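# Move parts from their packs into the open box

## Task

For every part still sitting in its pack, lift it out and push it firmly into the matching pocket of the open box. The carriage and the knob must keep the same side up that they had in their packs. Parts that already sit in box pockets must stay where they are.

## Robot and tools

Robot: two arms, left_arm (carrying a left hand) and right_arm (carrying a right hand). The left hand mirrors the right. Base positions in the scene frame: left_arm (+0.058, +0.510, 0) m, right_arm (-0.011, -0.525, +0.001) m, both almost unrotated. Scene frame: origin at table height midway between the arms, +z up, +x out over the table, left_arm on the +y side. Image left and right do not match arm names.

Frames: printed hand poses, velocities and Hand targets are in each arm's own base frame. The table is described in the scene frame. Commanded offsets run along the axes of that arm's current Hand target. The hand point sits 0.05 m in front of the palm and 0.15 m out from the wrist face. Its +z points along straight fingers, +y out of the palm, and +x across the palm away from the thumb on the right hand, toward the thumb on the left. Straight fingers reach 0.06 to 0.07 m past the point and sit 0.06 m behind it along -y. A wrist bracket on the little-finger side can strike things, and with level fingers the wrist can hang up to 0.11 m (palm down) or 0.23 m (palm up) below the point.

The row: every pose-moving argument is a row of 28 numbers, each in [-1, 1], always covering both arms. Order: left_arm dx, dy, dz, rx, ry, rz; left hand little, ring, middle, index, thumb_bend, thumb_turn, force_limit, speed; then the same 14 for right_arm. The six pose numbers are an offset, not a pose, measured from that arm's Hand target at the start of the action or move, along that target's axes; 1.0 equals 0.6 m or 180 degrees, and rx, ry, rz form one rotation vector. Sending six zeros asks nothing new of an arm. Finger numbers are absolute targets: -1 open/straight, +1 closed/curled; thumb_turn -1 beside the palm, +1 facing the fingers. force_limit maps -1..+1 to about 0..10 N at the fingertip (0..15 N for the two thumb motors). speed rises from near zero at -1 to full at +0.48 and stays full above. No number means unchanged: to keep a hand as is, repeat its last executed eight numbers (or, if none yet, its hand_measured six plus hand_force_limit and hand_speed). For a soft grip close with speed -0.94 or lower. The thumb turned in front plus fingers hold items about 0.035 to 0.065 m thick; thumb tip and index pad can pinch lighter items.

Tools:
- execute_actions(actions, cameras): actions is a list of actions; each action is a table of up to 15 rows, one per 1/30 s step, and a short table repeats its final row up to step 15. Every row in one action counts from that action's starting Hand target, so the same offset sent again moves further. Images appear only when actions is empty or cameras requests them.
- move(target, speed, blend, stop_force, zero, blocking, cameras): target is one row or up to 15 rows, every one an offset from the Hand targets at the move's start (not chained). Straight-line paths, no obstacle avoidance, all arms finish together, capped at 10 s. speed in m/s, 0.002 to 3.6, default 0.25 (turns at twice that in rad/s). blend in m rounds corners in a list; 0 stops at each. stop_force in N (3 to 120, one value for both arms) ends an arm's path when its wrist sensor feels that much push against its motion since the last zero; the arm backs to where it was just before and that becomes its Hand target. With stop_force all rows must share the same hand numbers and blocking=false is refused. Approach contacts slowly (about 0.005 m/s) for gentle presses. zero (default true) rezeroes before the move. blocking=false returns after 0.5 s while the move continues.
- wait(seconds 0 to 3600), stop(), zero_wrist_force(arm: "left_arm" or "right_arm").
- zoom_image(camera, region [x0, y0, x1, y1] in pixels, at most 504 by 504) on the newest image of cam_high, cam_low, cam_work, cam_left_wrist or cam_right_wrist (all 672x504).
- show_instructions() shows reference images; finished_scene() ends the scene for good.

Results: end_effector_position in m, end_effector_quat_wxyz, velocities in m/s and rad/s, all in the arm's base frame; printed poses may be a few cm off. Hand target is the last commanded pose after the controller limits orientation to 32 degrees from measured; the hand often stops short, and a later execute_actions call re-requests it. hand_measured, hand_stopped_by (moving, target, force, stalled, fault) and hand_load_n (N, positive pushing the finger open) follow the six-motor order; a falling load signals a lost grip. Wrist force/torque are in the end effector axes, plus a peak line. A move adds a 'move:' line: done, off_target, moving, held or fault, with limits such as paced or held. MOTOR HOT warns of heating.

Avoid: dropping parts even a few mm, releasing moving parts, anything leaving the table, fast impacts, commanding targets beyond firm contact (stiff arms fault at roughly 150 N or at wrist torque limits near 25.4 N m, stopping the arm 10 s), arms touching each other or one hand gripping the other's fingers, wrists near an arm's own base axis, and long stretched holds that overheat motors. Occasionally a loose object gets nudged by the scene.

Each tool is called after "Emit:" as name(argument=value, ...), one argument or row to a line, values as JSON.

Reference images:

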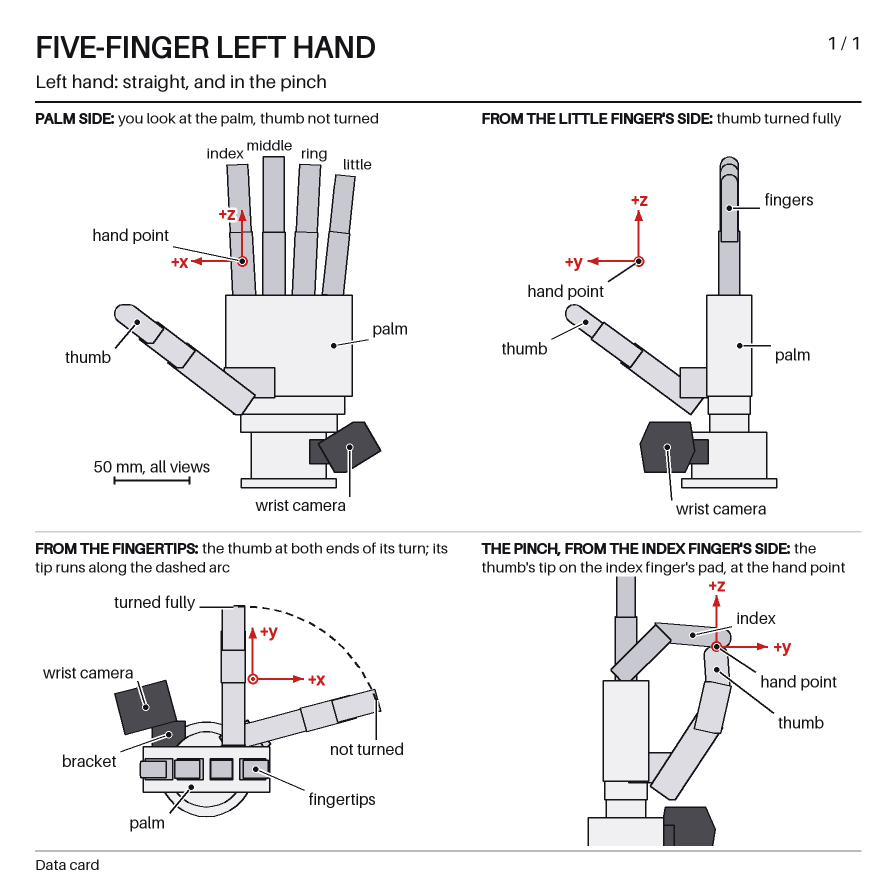

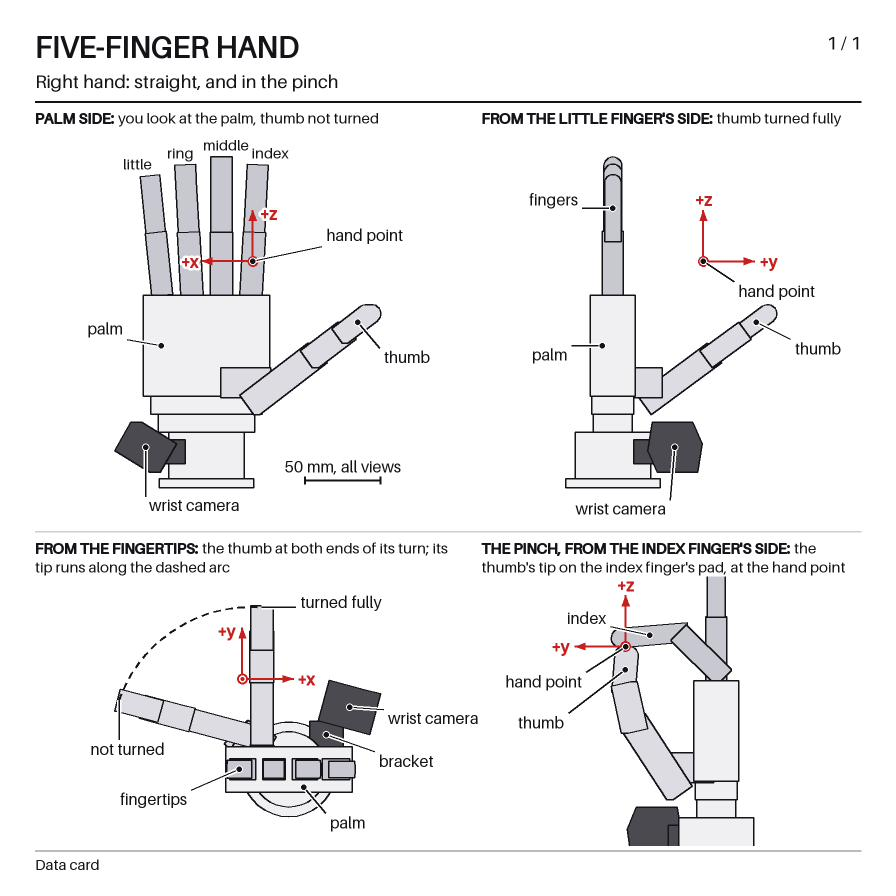

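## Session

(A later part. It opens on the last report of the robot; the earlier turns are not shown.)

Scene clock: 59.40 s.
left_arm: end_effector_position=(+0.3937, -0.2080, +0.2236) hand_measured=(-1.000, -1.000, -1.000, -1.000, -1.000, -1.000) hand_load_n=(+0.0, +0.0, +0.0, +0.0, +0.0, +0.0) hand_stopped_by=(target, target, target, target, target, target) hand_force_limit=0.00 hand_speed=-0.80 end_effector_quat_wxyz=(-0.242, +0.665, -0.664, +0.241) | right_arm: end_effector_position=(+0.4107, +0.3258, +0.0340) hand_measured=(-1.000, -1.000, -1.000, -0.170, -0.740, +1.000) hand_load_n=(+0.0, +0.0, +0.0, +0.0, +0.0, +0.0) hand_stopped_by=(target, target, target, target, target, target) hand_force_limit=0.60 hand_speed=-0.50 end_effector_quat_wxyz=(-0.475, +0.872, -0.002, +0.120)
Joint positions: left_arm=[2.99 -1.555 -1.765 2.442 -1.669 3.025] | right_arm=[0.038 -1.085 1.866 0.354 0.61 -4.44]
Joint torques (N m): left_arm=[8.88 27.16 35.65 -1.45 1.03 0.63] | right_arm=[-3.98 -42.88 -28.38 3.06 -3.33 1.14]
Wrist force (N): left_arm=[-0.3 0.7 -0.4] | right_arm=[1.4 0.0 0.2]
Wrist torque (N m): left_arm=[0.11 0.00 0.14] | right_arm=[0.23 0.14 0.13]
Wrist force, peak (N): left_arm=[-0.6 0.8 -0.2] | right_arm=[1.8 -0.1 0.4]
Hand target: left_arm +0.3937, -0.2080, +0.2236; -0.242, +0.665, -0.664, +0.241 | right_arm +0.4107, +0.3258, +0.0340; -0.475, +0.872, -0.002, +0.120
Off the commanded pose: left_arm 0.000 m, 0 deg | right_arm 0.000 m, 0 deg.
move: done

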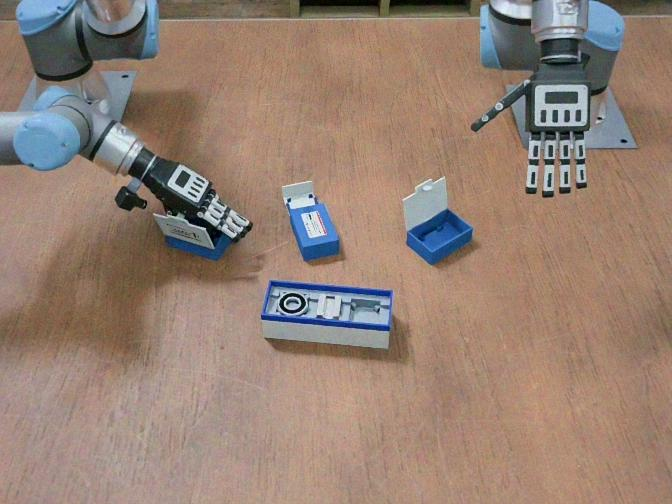

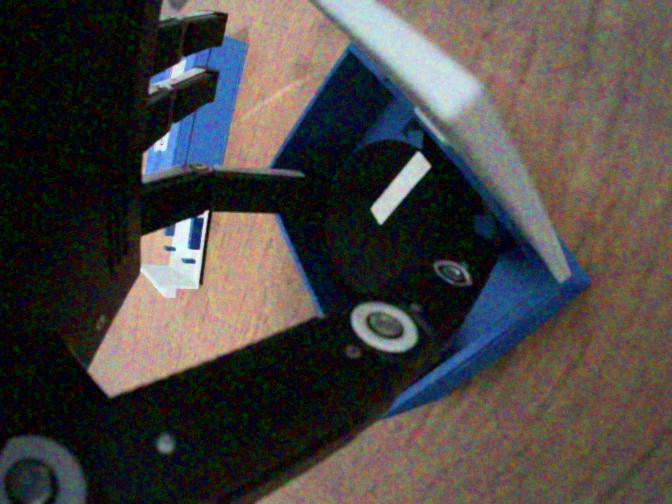

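Emit:
move(
  target=[0,0,0,0,0,0,-1,-1,-1,-1,-1,-1,0,-0.8,0,0,0,0,0,0,-1,-1,-1,0.15,-0.45,1,0.5,-0.92],
  cameras=["cam_work","cam_right_wrist"],
)

Emit:
zoom_image(
  camera="cam_right_wrist",
  region=[280, 60, 620, 400],
)

Emit:
zoom_image(
  camera="cam_work",
  region=[140, 170, 260, 270],
)

Scene clock: 60.80 s.
left_arm: end_effector_position=(+0.3937, -0.2080, +0.2236) hand_measured=(-1.000, -1.000, -1.000, -1.000, -1.000, -1.000) hand_load_n=(+0.0, +0.0, +0.0, +0.0, +0.0, -0.5) hand_stopped_by=(target, target, target, target, target, target) hand_force_limit=0.00 hand_speed=-0.80 end_effector_quat_wxyz=(-0.242, +0.665, -0.664, +0.241) | right_arm: end_effector_position=(+0.4107, +0.3258, +0.0340) hand_measured=(-1.000, -1.000, -1.000, +0.014, -0.630, +1.000) hand_load_n=(+0.0, +0.0, +0.0, +9.0, +11.0, -1.0) hand_stopped_by=(target, target, target, force, force, target) hand_force_limit=0.50 hand_speed=-0.92 end_effector_quat_wxyz=(-0.475, +0.872, -0.002, +0.120)
Joint positions: left_arm=[2.99 -1.555 -1.765 2.442 -1.669 3.025] | right_arm=[0.038 -1.085 1.866 0.354 0.61 -4.44]
Joint torques (N m): left_arm=[8.17 26.72 35.3 -1.56 0.98 0.73] | right_arm=[-1.67 -43.45 -28.81 2.97 -3.42 1.68]
Wrist force (N): left_arm=[-0.6 0.6 -0.3] | right_arm=[1.2 0.9 0.7]
Wrist torque (N m): left_arm=[0.09 0.05 0.12] | right_arm=[0.28 0.12 0.16]
Wrist force, peak (N): left_arm=[-0.5 0.7 -0.4] | right_arm=[1.1 1.0 1.0]
Hand target: left_arm +0.3937, -0.2080, +0.2236; -0.242, +0.665, -0.664, +0.241 | right_arm +0.4107, +0.3258, +0.0340; -0.475, +0.872, -0.002, +0.120
Off the commanded pose: left_arm 0.000 m, 0 deg | right_arm 0.000 m, 0 deg.
move: done

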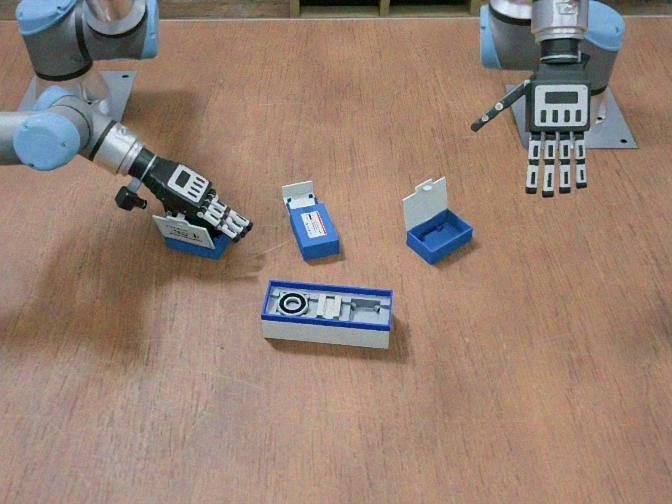

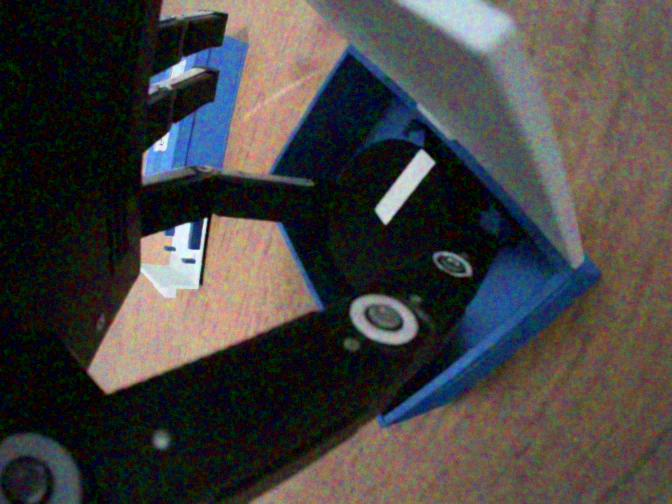

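Scaled by 1.482 from the camera's image (finer frame: 960x720).

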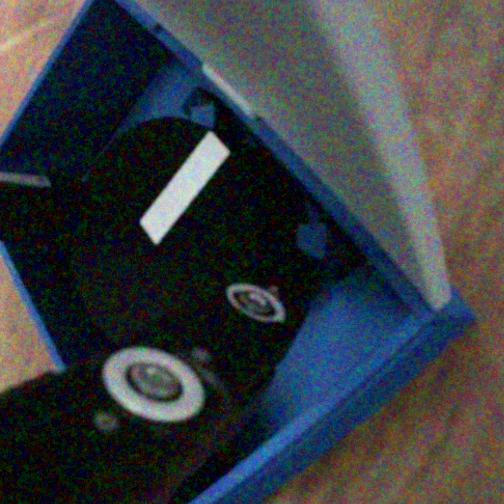

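Scaled by 4.200 from the camera's image (finer frame: 960x720).

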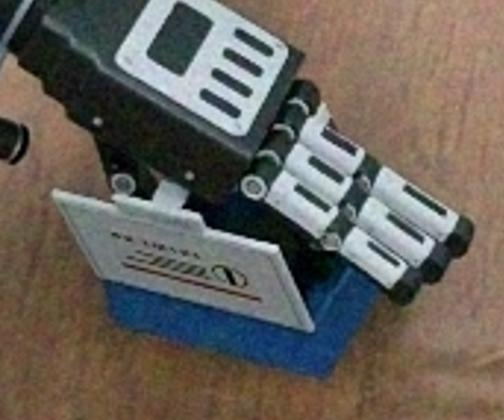

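Emit:
move(
  target=[0,0,0,0,0,0,-1,-1,-1,-1,-1,-1,0,-0.8,0.0052,-0.0207,-0.013,0,0,0,-1,-1,-1,0.15,-0.45,1,0.5,-0.92],
  speed=0.02,
  cameras=["cam_work","cam_right_wrist","cam_low"],
)

Emit:
zoom_image(
  camera="cam_right_wrist",
  region=[280, 60, 620, 400],
)

Emit:
zoom_image(
  camera="cam_work",
  region=[140, 170, 260, 270],
)

Scene clock: 61.97 s.
left_arm: end_effector_position=(+0.3937, -0.2080, +0.2236) hand_measured=(-1.000, -1.000, -1.000, -1.000, -1.000, -1.000) hand_load_n=(+0.0, +0.0, +0.0, +0.0, +0.0, +0.0) hand_stopped_by=(target, target, target, target, target, target) hand_force_limit=0.00 hand_speed=-0.80 end_effector_quat_wxyz=(-0.242, +0.665, -0.664, +0.241) | right_arm: end_effector_position=(+0.4108, +0.3258, +0.0491) hand_measured=(-1.000, -1.000, -1.000, +0.014, -0.630, +1.000) hand_load_n=(+0.0, +0.0, +0.0, +9.0, +11.0, -1.0) hand_stopped_by=(target, target, target, force, force, target) hand_force_limit=0.50 hand_speed=-0.92 end_effector_quat_wxyz=(-0.475, +0.872, -0.002, +0.120) end_effector_velocity=(+0.001, +0.000, -0.001) end_effector_angular_velocity=(+0.000, -0.003, +0.000)
Joint positions: left_arm=[2.99 -1.555 -1.765 2.442 -1.669 3.025] | right_arm=[0.038 -1.111 1.855 0.39 0.61 -4.44]
Joint velocities: left_arm=[within noise] | right_arm=[0 0.002 0 -0.005 0 -0.001]
Joint torques (N m): left_arm=[8.51 27.13 35.01 -1.51 1.01 0.62] | right_arm=[-7.52 -29.22 -19.32 0.42 -3.52 -2.19]
Wrist force (N): left_arm=[-0.3 0.7 -0.3] | right_arm=[0.9 1.1 0.8]
Wrist torque (N m): left_arm=[0.11 0.00 0.15] | right_arm=[0.29 0.16 0.14]
Wrist force, peak (N): left_arm=[-0.4 0.9 -0.3] | right_arm=[1.1 1.2 1.0]
Hand target: left_arm +0.3937, -0.2080, +0.2236; -0.242, +0.665, -0.664, +0.241 | right_arm +0.4107, +0.3258, +0.0490; -0.475, +0.872, -0.002, +0.120
Off the commanded pose: left_arm 0.000 m, 0 deg | right_arm 0.000 m, 0 deg.
move: done
Images, in order (width x height): cam_low 672x504, cam_work 672x504, cam_right_wrist 672x504.

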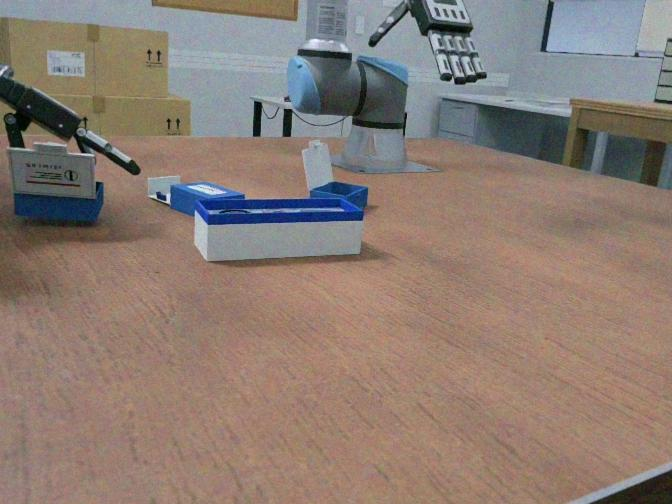

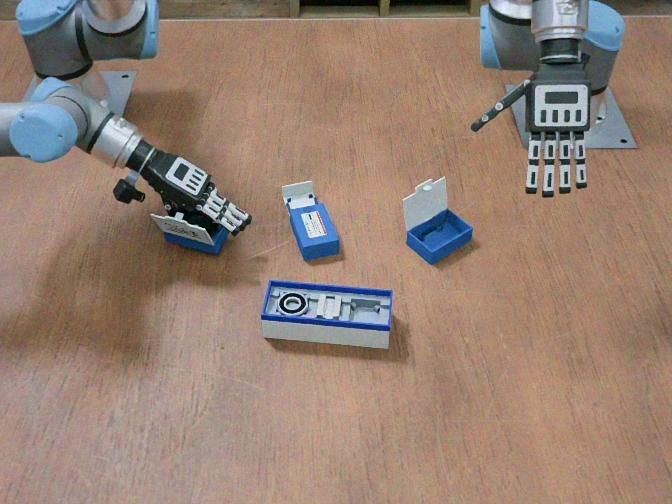

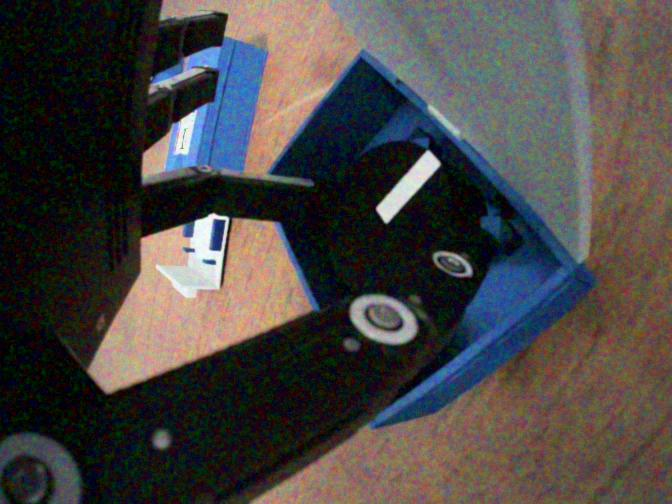

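Scaled by 1.482 from the camera's image (finer frame: 960x720).

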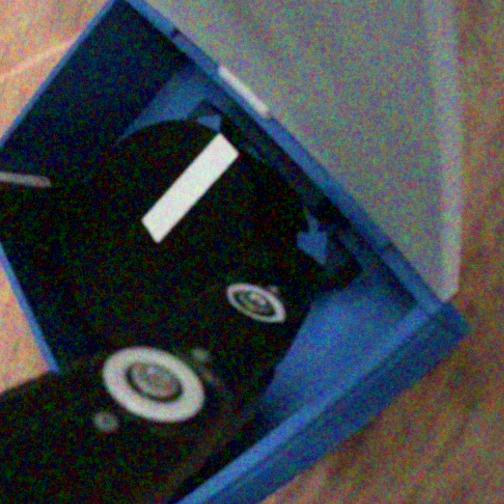

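Scaled by 4.200 from the camera's image (finer frame: 960x720).

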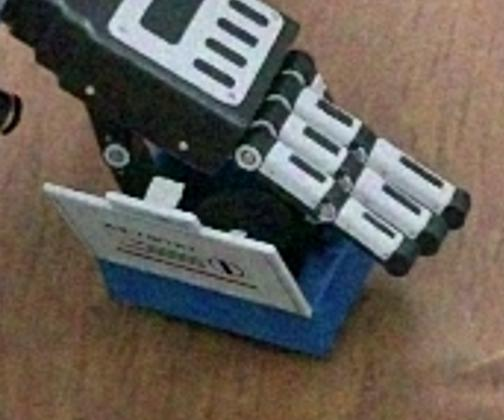

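Emit:
move(
  target=[0,0,0,0,0,0,-1,-1,-1,-1,-1,-1,0,-0.8,-0.0050,0.0200,0.0125,0,0,0,-1,-1,-1,0.15,-0.45,1,0.5,-0.92],
  speed=0.02,
  stop_force=4,
  cameras=["cam_work","cam_right_wrist","cam_high"],
)

Emit:
zoom_image(
  camera="cam_work",
  region=[140, 170, 260, 270],
)

Emit:
zoom_image(
  camera="cam_high",
  region=[220, 210, 300, 280],
)

Scene clock: 70.70 s.
left_arm: end_effector_position=(+0.3937, -0.2080, +0.2236) hand_measured=(-1.000, -1.000, -1.000, -1.000, -1.000, -1.000) hand_load_n=(+0.0, +0.0, +0.0, +0.0, +0.0, +0.0) hand_stopped_by=(target, target, target, target, target, target) hand_force_limit=0.00 hand_speed=-0.80 end_effector_quat_wxyz=(-0.242, +0.665, -0.664, +0.241) | right_arm: end_effector_position=(+0.4107, +0.3258, +0.0345) hand_measured=(-1.000, -1.000, -1.000, +0.014, -0.630, +1.000) hand_load_n=(+0.0, +0.0, +0.0, +9.0, +11.0, -1.0) hand_stopped_by=(target, target, target, force, force, target) hand_force_limit=0.50 hand_speed=-0.92 end_effector_quat_wxyz=(-0.475, +0.872, -0.002, +0.120)
Joint positions: left_arm=[2.99 -1.555 -1.765 2.442 -1.669 3.025] | right_arm=[0.038 -1.086 1.865 0.355 0.61 -4.44]
Joint torques (N m): left_arm=[8.53 26.62 35.41 -1.52 1.05 0.67] | right_arm=[-6.16 -43.35 -28.56 3.06 -3.58 1.31]
Wrist force (N): left_arm=[-0.3 0.5 -0.4] | right_arm=[0.9 0.9 0.8]
Wrist torque (N m): left_arm=[0.09 0.00 0.14] | right_arm=[0.29 0.17 0.15]
Wrist force, peak (N): left_arm=[-0.2 0.9 -0.5] | right_arm=[1.0 1.4 1.1]
Hand target: left_arm +0.3937, -0.2080, +0.2236; -0.242, +0.665, -0.664, +0.241 | right_arm +0.4107, +0.3258, +0.0345; -0.475, +0.872, -0.002, +0.120
Off the commanded pose: left_arm 0.000 m, 0 deg | right_arm 0.000 m, 0 deg.
move: done
Images, in order (width x height): cam_high 672x504, cam_work 672x504, cam_right_wrist 672x504.

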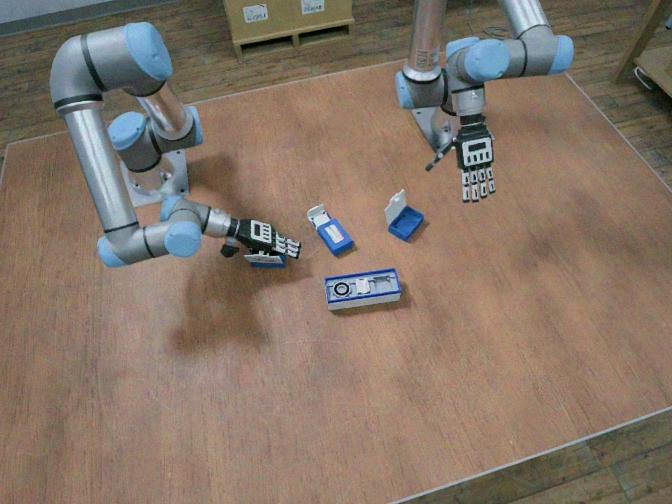

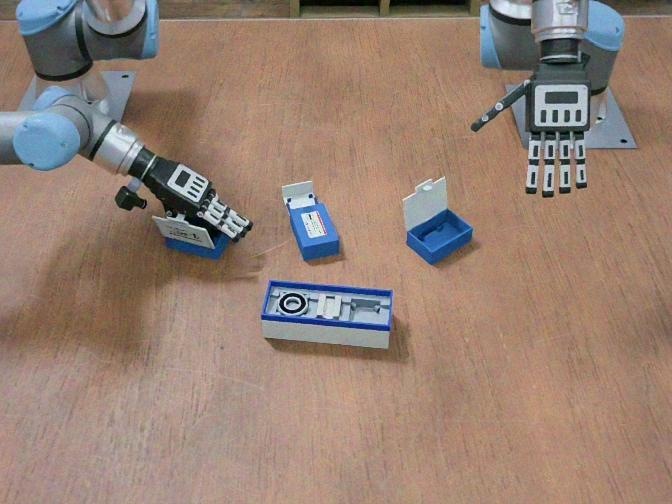

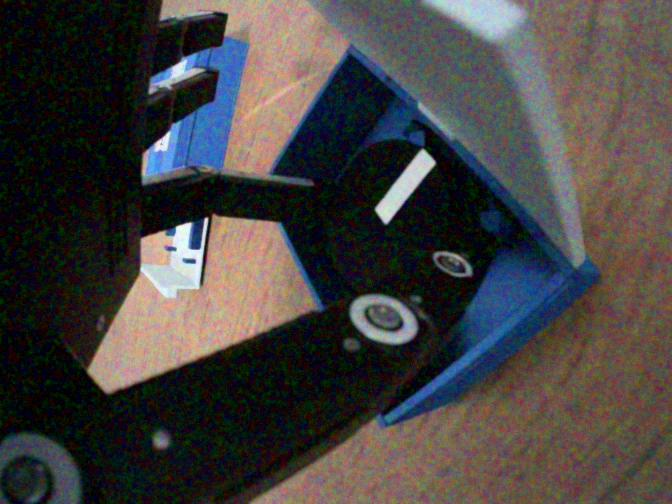

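Scaled by 4.200 from the camera's image (finer frame: 960x720).

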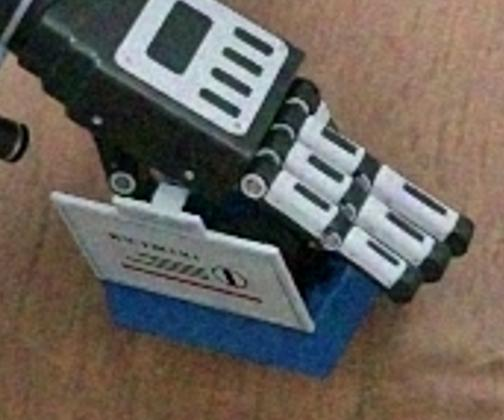

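Scaled by 6.300 from the camera's image (finer frame: 960x720).

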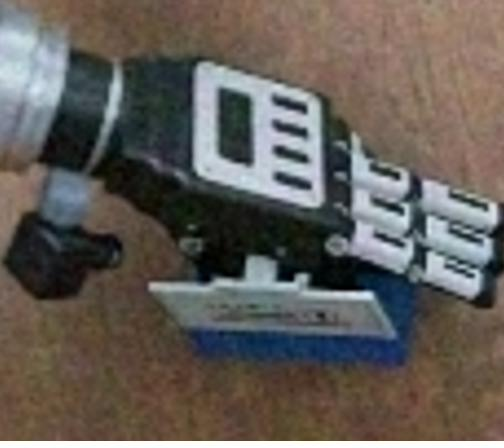

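Emit:
move(
  target=[0.4682,0.2443,-0.0232,-0.0088,0.3148,0.3885,-1,-1,-1,-1,-1,-1,0,-0.8,0,0,0,0,0,0,-1,-1,-1,0.15,-0.45,1,0.5,-0.92],
  speed=0.25,
  cameras=["cam_work","cam_left_wrist","cam_high"],
)

Emit:
zoom_image(
  camera="cam_work",
  region=[140, 100, 380, 280],
)

Scene clock: 75.17 s.
left_arm: end_effector_position=(+0.2726, -0.4889, +0.1399) hand_measured=(-1.000, -1.000, -1.000, -1.000, -1.000, -1.000) hand_load_n=(+0.0, +0.0, +0.0, +0.0, +0.0, +0.0) hand_stopped_by=(target, target, target, target, target, target) hand_force_limit=0.00 hand_speed=-0.80 end_effector_quat_wxyz=(+0.000, +0.000, +0.946, -0.325) | right_arm: end_effector_position=(+0.4107, +0.3258, +0.0345) hand_measured=(-1.000, -1.000, -1.000, +0.014, -0.630, +1.000) hand_load_n=(+0.0, +0.0, +0.0, +8.5, +11.0, -1.0) hand_stopped_by=(target, target, target, force, force, target) hand_force_limit=0.50 hand_speed=-0.92 end_effector_quat_wxyz=(-0.475, +0.872, -0.002, +0.120)
Joint positions: left_arm=[2.518 -2.033 -1.44 2.329 -1.048 3.972] | right_arm=[0.038 -1.086 1.865 0.355 0.61 -4.44]
Joint torques (N m): left_arm=[2.73 31.91 9.8 -1.56 0.73 0.51] | right_arm=[1.17 -43.07 -29.04 2.99 -3.32 1.7]
Wrist force (N): left_arm=[-0.2 0.9 -0.5] | right_arm=[1.0 0.7 0.8]
Wrist torque (N m): left_arm=[0.16 0.00 0.14] | right_arm=[0.27 0.15 0.16]
Wrist force, peak (N): left_arm=[-1.1 0.3 -0.3] | right_arm=[1.1 0.7 1.0]
Hand target: left_arm +0.2725, -0.4889, +0.1399; +0.000, +0.000, +0.946, -0.325 | right_arm +0.4107, +0.3258, +0.0345; -0.475, +0.872, -0.002, +0.120
Off the commanded pose: left_arm 0.000 m, 0 deg | right_arm 0.000 m, 0 deg.
move: done
Images, in order (width x height): cam_high 672x504, cam_work 672x504, cam_left_wrist 672x504.

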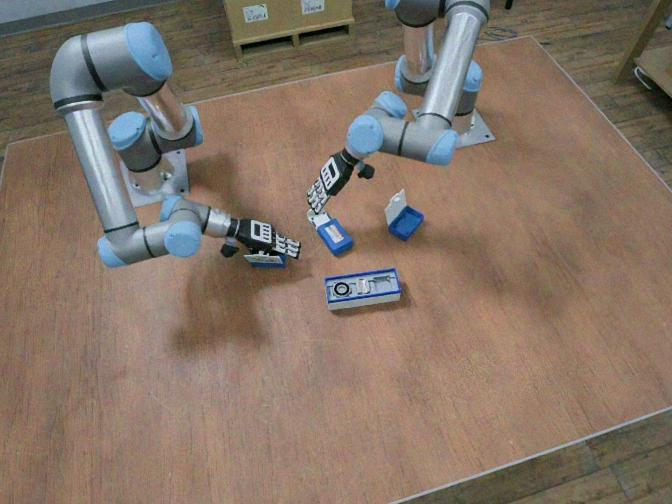

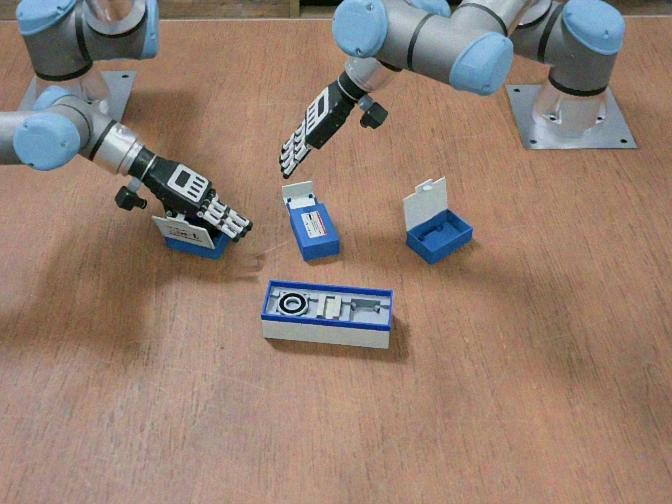

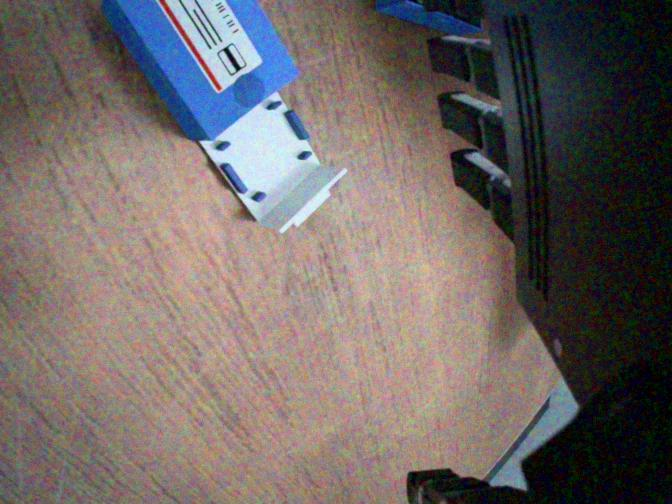

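Scaled by 2.100 from the camera's image (finer frame: 960x720).

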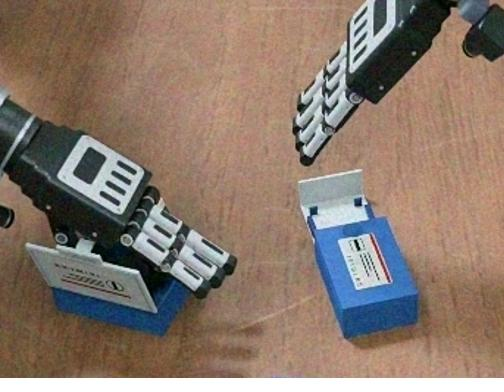

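Emit:
move(
  target=[0,-0.0443,0.1192,0,0,0,-1,-1,-1,-1,-1,-1,0,-0.8,0,0,0,0,0,0,-1,-1,-1,0.15,-0.45,1,0.5,-0.92],
  speed=0.15,
  cameras=["cam_work","cam_left_wrist","cam_high","cam_low"],
)

Emit:
zoom_image(
  camera="cam_work",
  region=[150, 150, 290, 270],
)

Emit:
zoom_image(
  camera="cam_high",
  region=[220, 200, 330, 280],
)

Emit:
zoom_image(
  camera="cam_left_wrist",
  region=[280, 0, 520, 250],
)

Scene clock: 76.63 s.
left_arm: end_effector_position=(+0.2726, -0.5538, +0.0999) hand_measured=(-1.000, -1.000, -1.000, -1.000, -1.000, -1.000) hand_load_n=(+0.0, +0.0, +0.0, -0.5, +0.0, +0.0) hand_stopped_by=(target, target, target, target, target, target) hand_force_limit=0.00 hand_speed=-0.80 end_effector_quat_wxyz=(+0.000, +0.000, +0.946, -0.325) | right_arm: end_effector_position=(+0.4107, +0.3258, +0.0345) hand_measured=(-1.000, -1.000, -1.000, +0.014, -0.630, +1.000) hand_load_n=(+0.0, +0.0, +0.0, +9.0, +11.0, -1.0) hand_stopped_by=(target, target, target, force, force, target) hand_force_limit=0.50 hand_speed=-0.92 end_effector_quat_wxyz=(-0.475, +0.872, -0.002, +0.120)
Joint positions: left_arm=[2.416 -2.179 -1.304 2.39 -1.092 3.868] | right_arm=[0.038 -1.086 1.865 0.355 0.61 -4.44]
Joint torques (N m): left_arm=[-0.05 34.35 11.91 -0.51 1.4 -0.78] | right_arm=[3.19 -43.66 -28.52 2.88 -3.32 1.72]
Wrist force (N): left_arm=[0.0 0.8 -0.4] | right_arm=[1.0 0.9 0.9]
Wrist torque (N m): left_arm=[0.15 -0.04 -0.02] | right_arm=[0.28 0.15 0.16]
Wrist force, peak (N): left_arm=[-0.1 1.4 -1.6] | right_arm=[1.3 0.8 0.8]
Hand target: left_arm +0.2725, -0.5539, +0.0998; +0.000, +0.000, +0.946, -0.325 | right_arm +0.4107, +0.3258, +0.0345; -0.475, +0.872, -0.002, +0.120
Off the commanded pose: left_arm 0.000 m, 0 deg | right_arm 0.000 m, 0 deg.
move: done
Images, in order (width x height): cam_high 672x504, cam_low 672x504, cam_work 672x504, cam_left_wrist 672x504.

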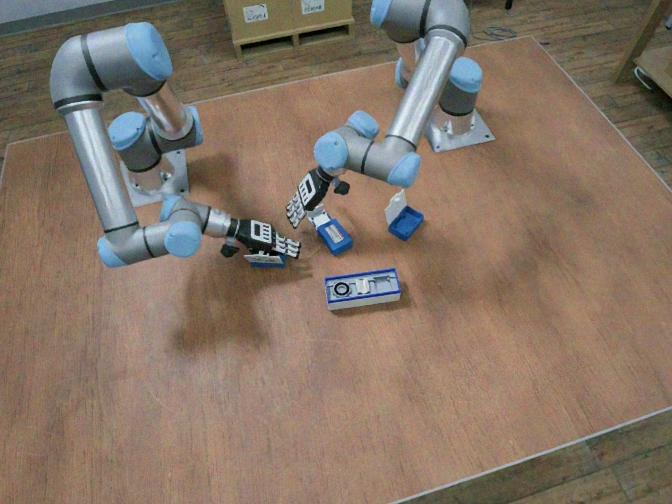

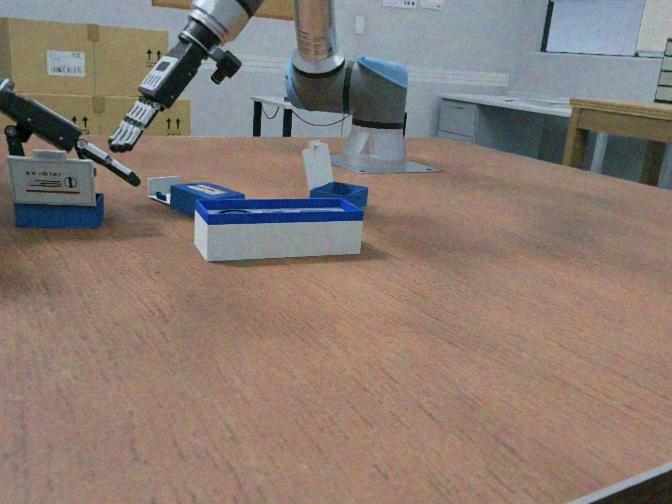

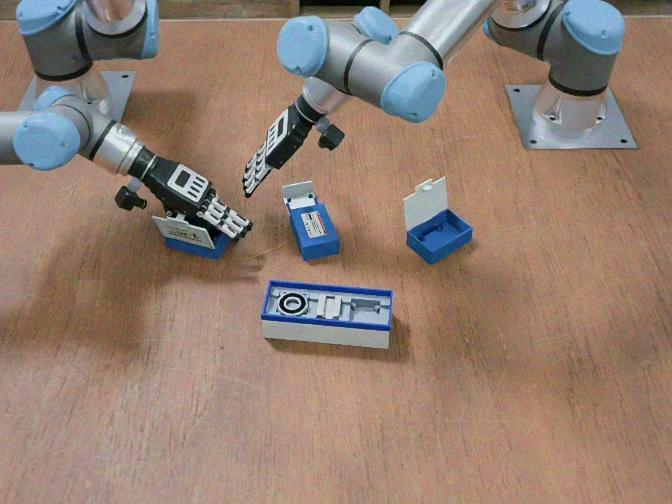

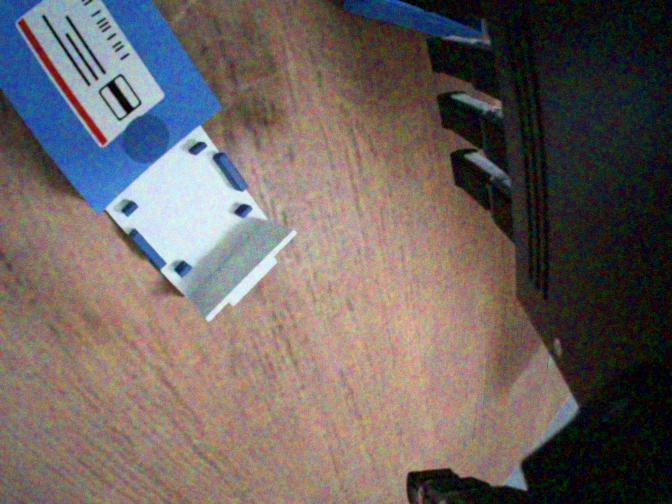

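Scaled by 3.600 from the camera's image (finer frame: 960x720).

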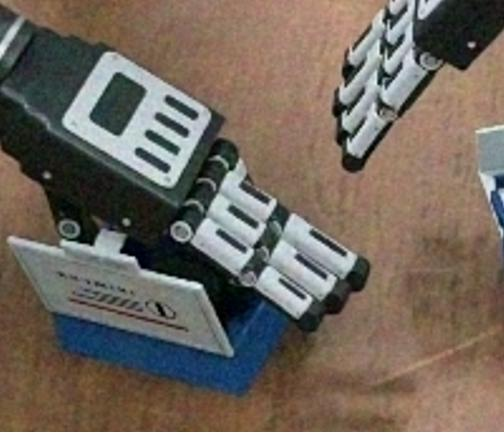

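Scaled by 4.582 from the camera's image (finer frame: 960x720).

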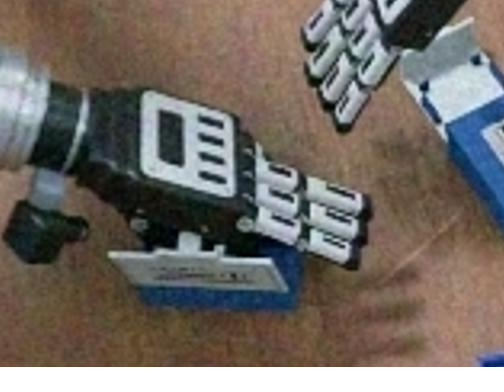

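Scaled by 2.016 from the camera's image (finer frame: 960x720).

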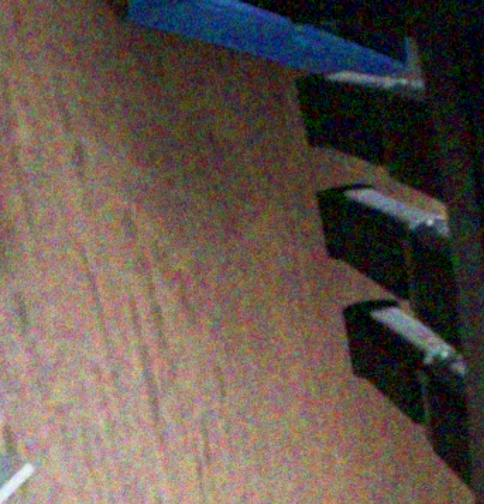

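Emit:
move(
  target=[
    [-0.0015,0.0163,0.0652,0,0,0,-1,-1,-1,-1,-1,-1,0,-0.8,0,0,0,0,0,0,-1,-1,-1,0.15,-0.45,1,0.5,-0.92],
    [-0.0015,0.0232,0.0957,0,0,0,-1,-1,-1,-1,-1,-1,0,-0.8,0,0,0,0,0,0,-1,-1,-1,0.15,-0.45,1,0.5,-0.92],
  ],
  speed=[0.1,0.04],
  stop_force=5,
  cameras=["cam_work","cam_right_wrist","cam_high","cam_low","cam_left_wrist"],
)

Emit:
zoom_image(
  camera="cam_work",
  region=[180, 180, 270, 260],
)

Emit:
zoom_image(
  camera="cam_high",
  region=[250, 210, 320, 270],
)

Emit:
zoom_image(
  camera="cam_right_wrist",
  region=[140, 0, 440, 240],
)

Emit:
zoom_image(
  camera="cam_left_wrist",
  region=[280, 0, 520, 250],
)

Scene clock: 79.60 s.
left_arm: end_effector_position=(+0.2734, -0.5782, +0.0460) hand_measured=(-1.000, -1.000, -1.000, -1.000, -1.000, -1.000) hand_load_n=(+0.0, +0.0, +0.0, +0.0, +0.0, +0.0) hand_stopped_by=(target, target, target, target, target, target) hand_force_limit=0.00 hand_speed=-0.80 end_effector_quat_wxyz=(+0.000, +0.000, +0.946, -0.325) | right_arm: end_effector_position=(+0.4107, +0.3258, +0.0345) hand_measured=(-1.000, -1.000, -1.000, +0.014, -0.630, +1.000) hand_load_n=(+0.0, +0.0, +0.0, +9.0, +11.0, -1.0) hand_stopped_by=(target, target, target, force, force, target) hand_force_limit=0.50 hand_speed=-0.92 end_effector_quat_wxyz=(-0.475, +0.872, -0.002, +0.120)
Joint positions: left_arm=[2.384 -2.274 -1.286 2.481 -1.107 3.835] | right_arm=[0.038 -1.086 1.865 0.355 0.61 -4.44]
Joint torques (N m): left_arm=[10.1 54.46 3.38 -1.66 1.83 0.86] | right_arm=[4.76 -43.5 -28.01 2.84 -3.26 1.71]
Wrist force (N): left_arm=[0.2 0.5 -0.5] | right_arm=[1.2 0.7 0.8]
Wrist torque (N m): left_arm=[0.10 -0.08 0.17] | right_arm=[0.26 0.12 0.17]
Wrist force, peak (N): left_arm=[-0.1 0.3 -1.4] | right_arm=[1.3 0.6 0.9]
Hand target: left_arm +0.2734, -0.5782, +0.0460; +0.000, +0.000, +0.946, -0.325 | right_arm +0.4107, +0.3258, +0.0345; -0.475, +0.872, -0.002, +0.120
Off the commanded pose: left_arm 0.000 m, 0 deg | right_arm 0.000 m, 0 deg.
move: done

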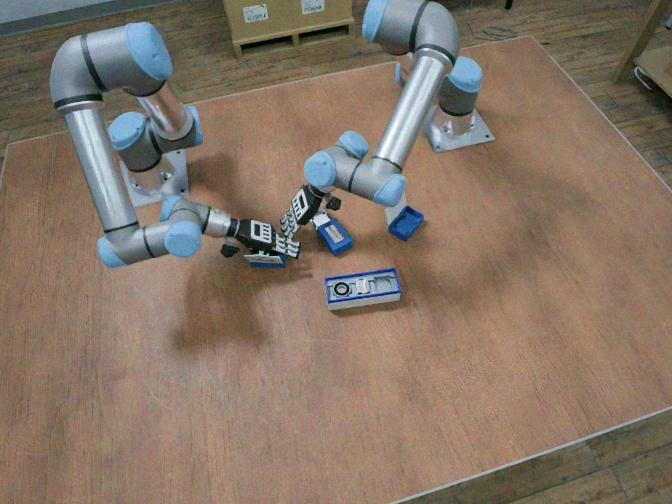

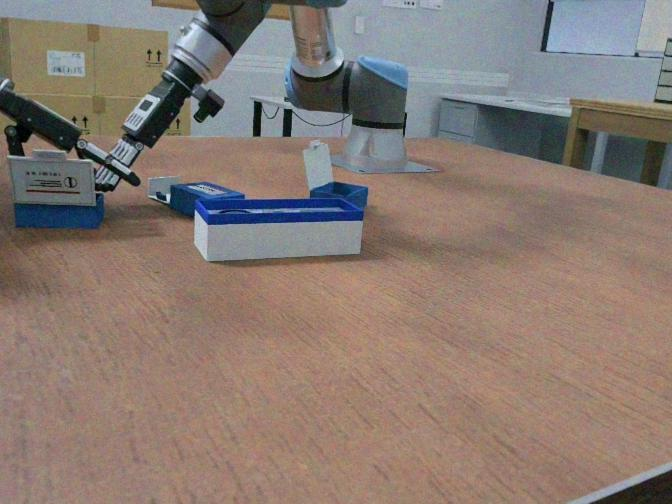

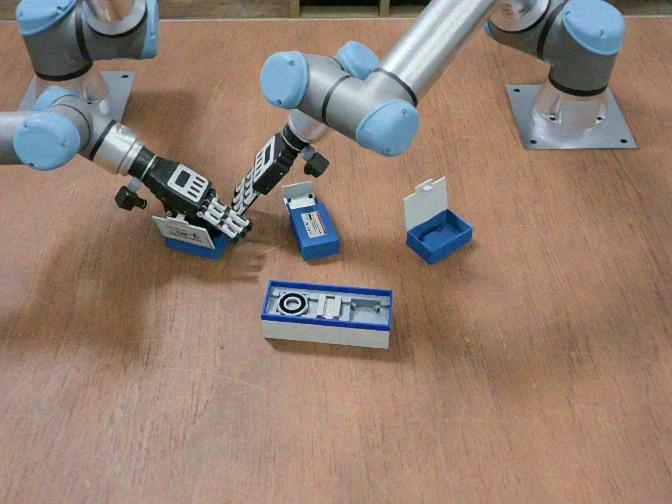

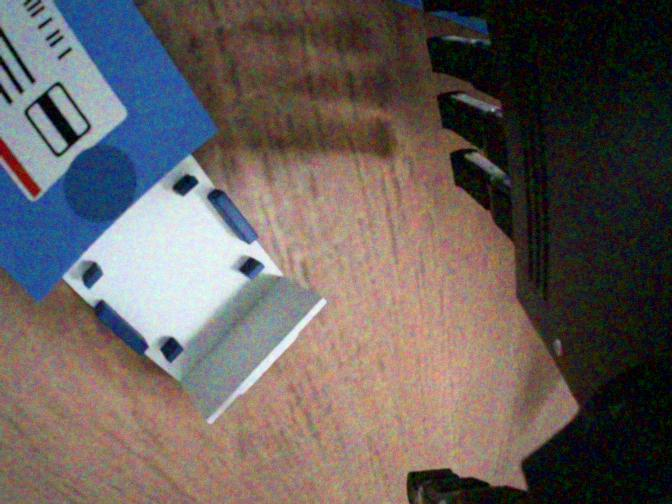

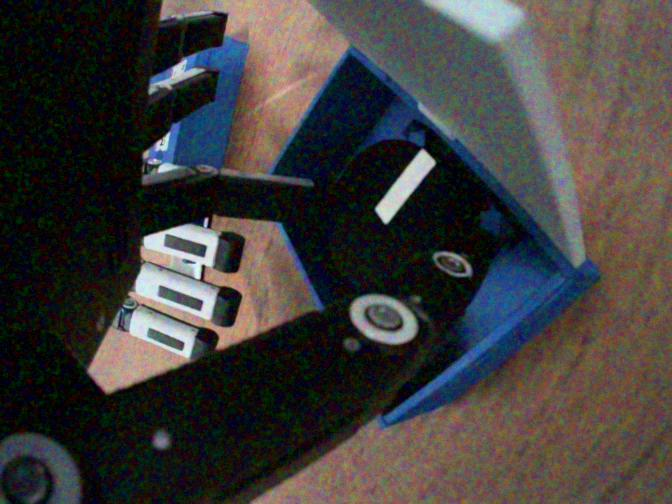

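Scaled by 5.600 from the camera's image (finer frame: 960x720).

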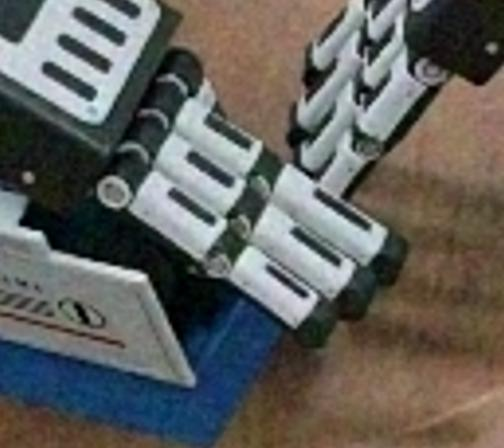

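Scaled by 7.200 from the camera's image (finer frame: 960x720).

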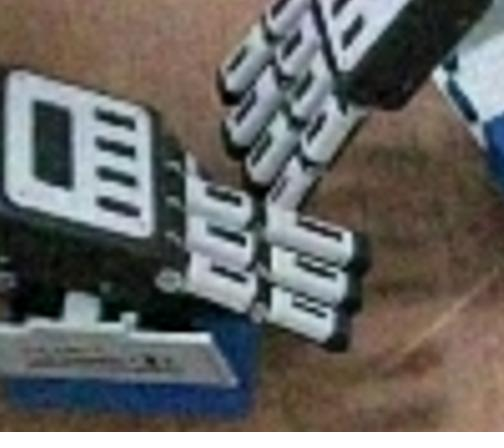

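Scaled by 1.680 from the camera's image (finer frame: 960x720).

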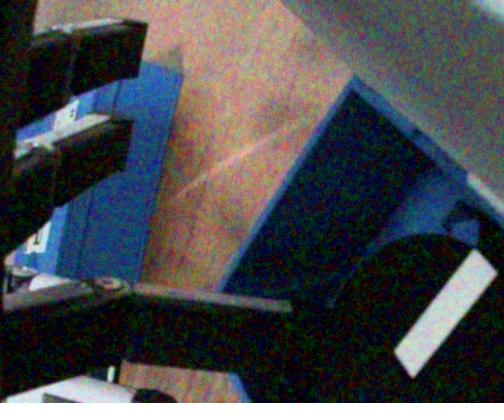

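Scaled by 2.016 from the camera's image (finer frame: 960x720).

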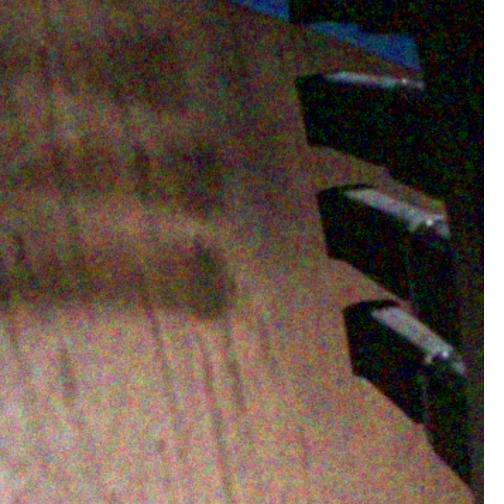

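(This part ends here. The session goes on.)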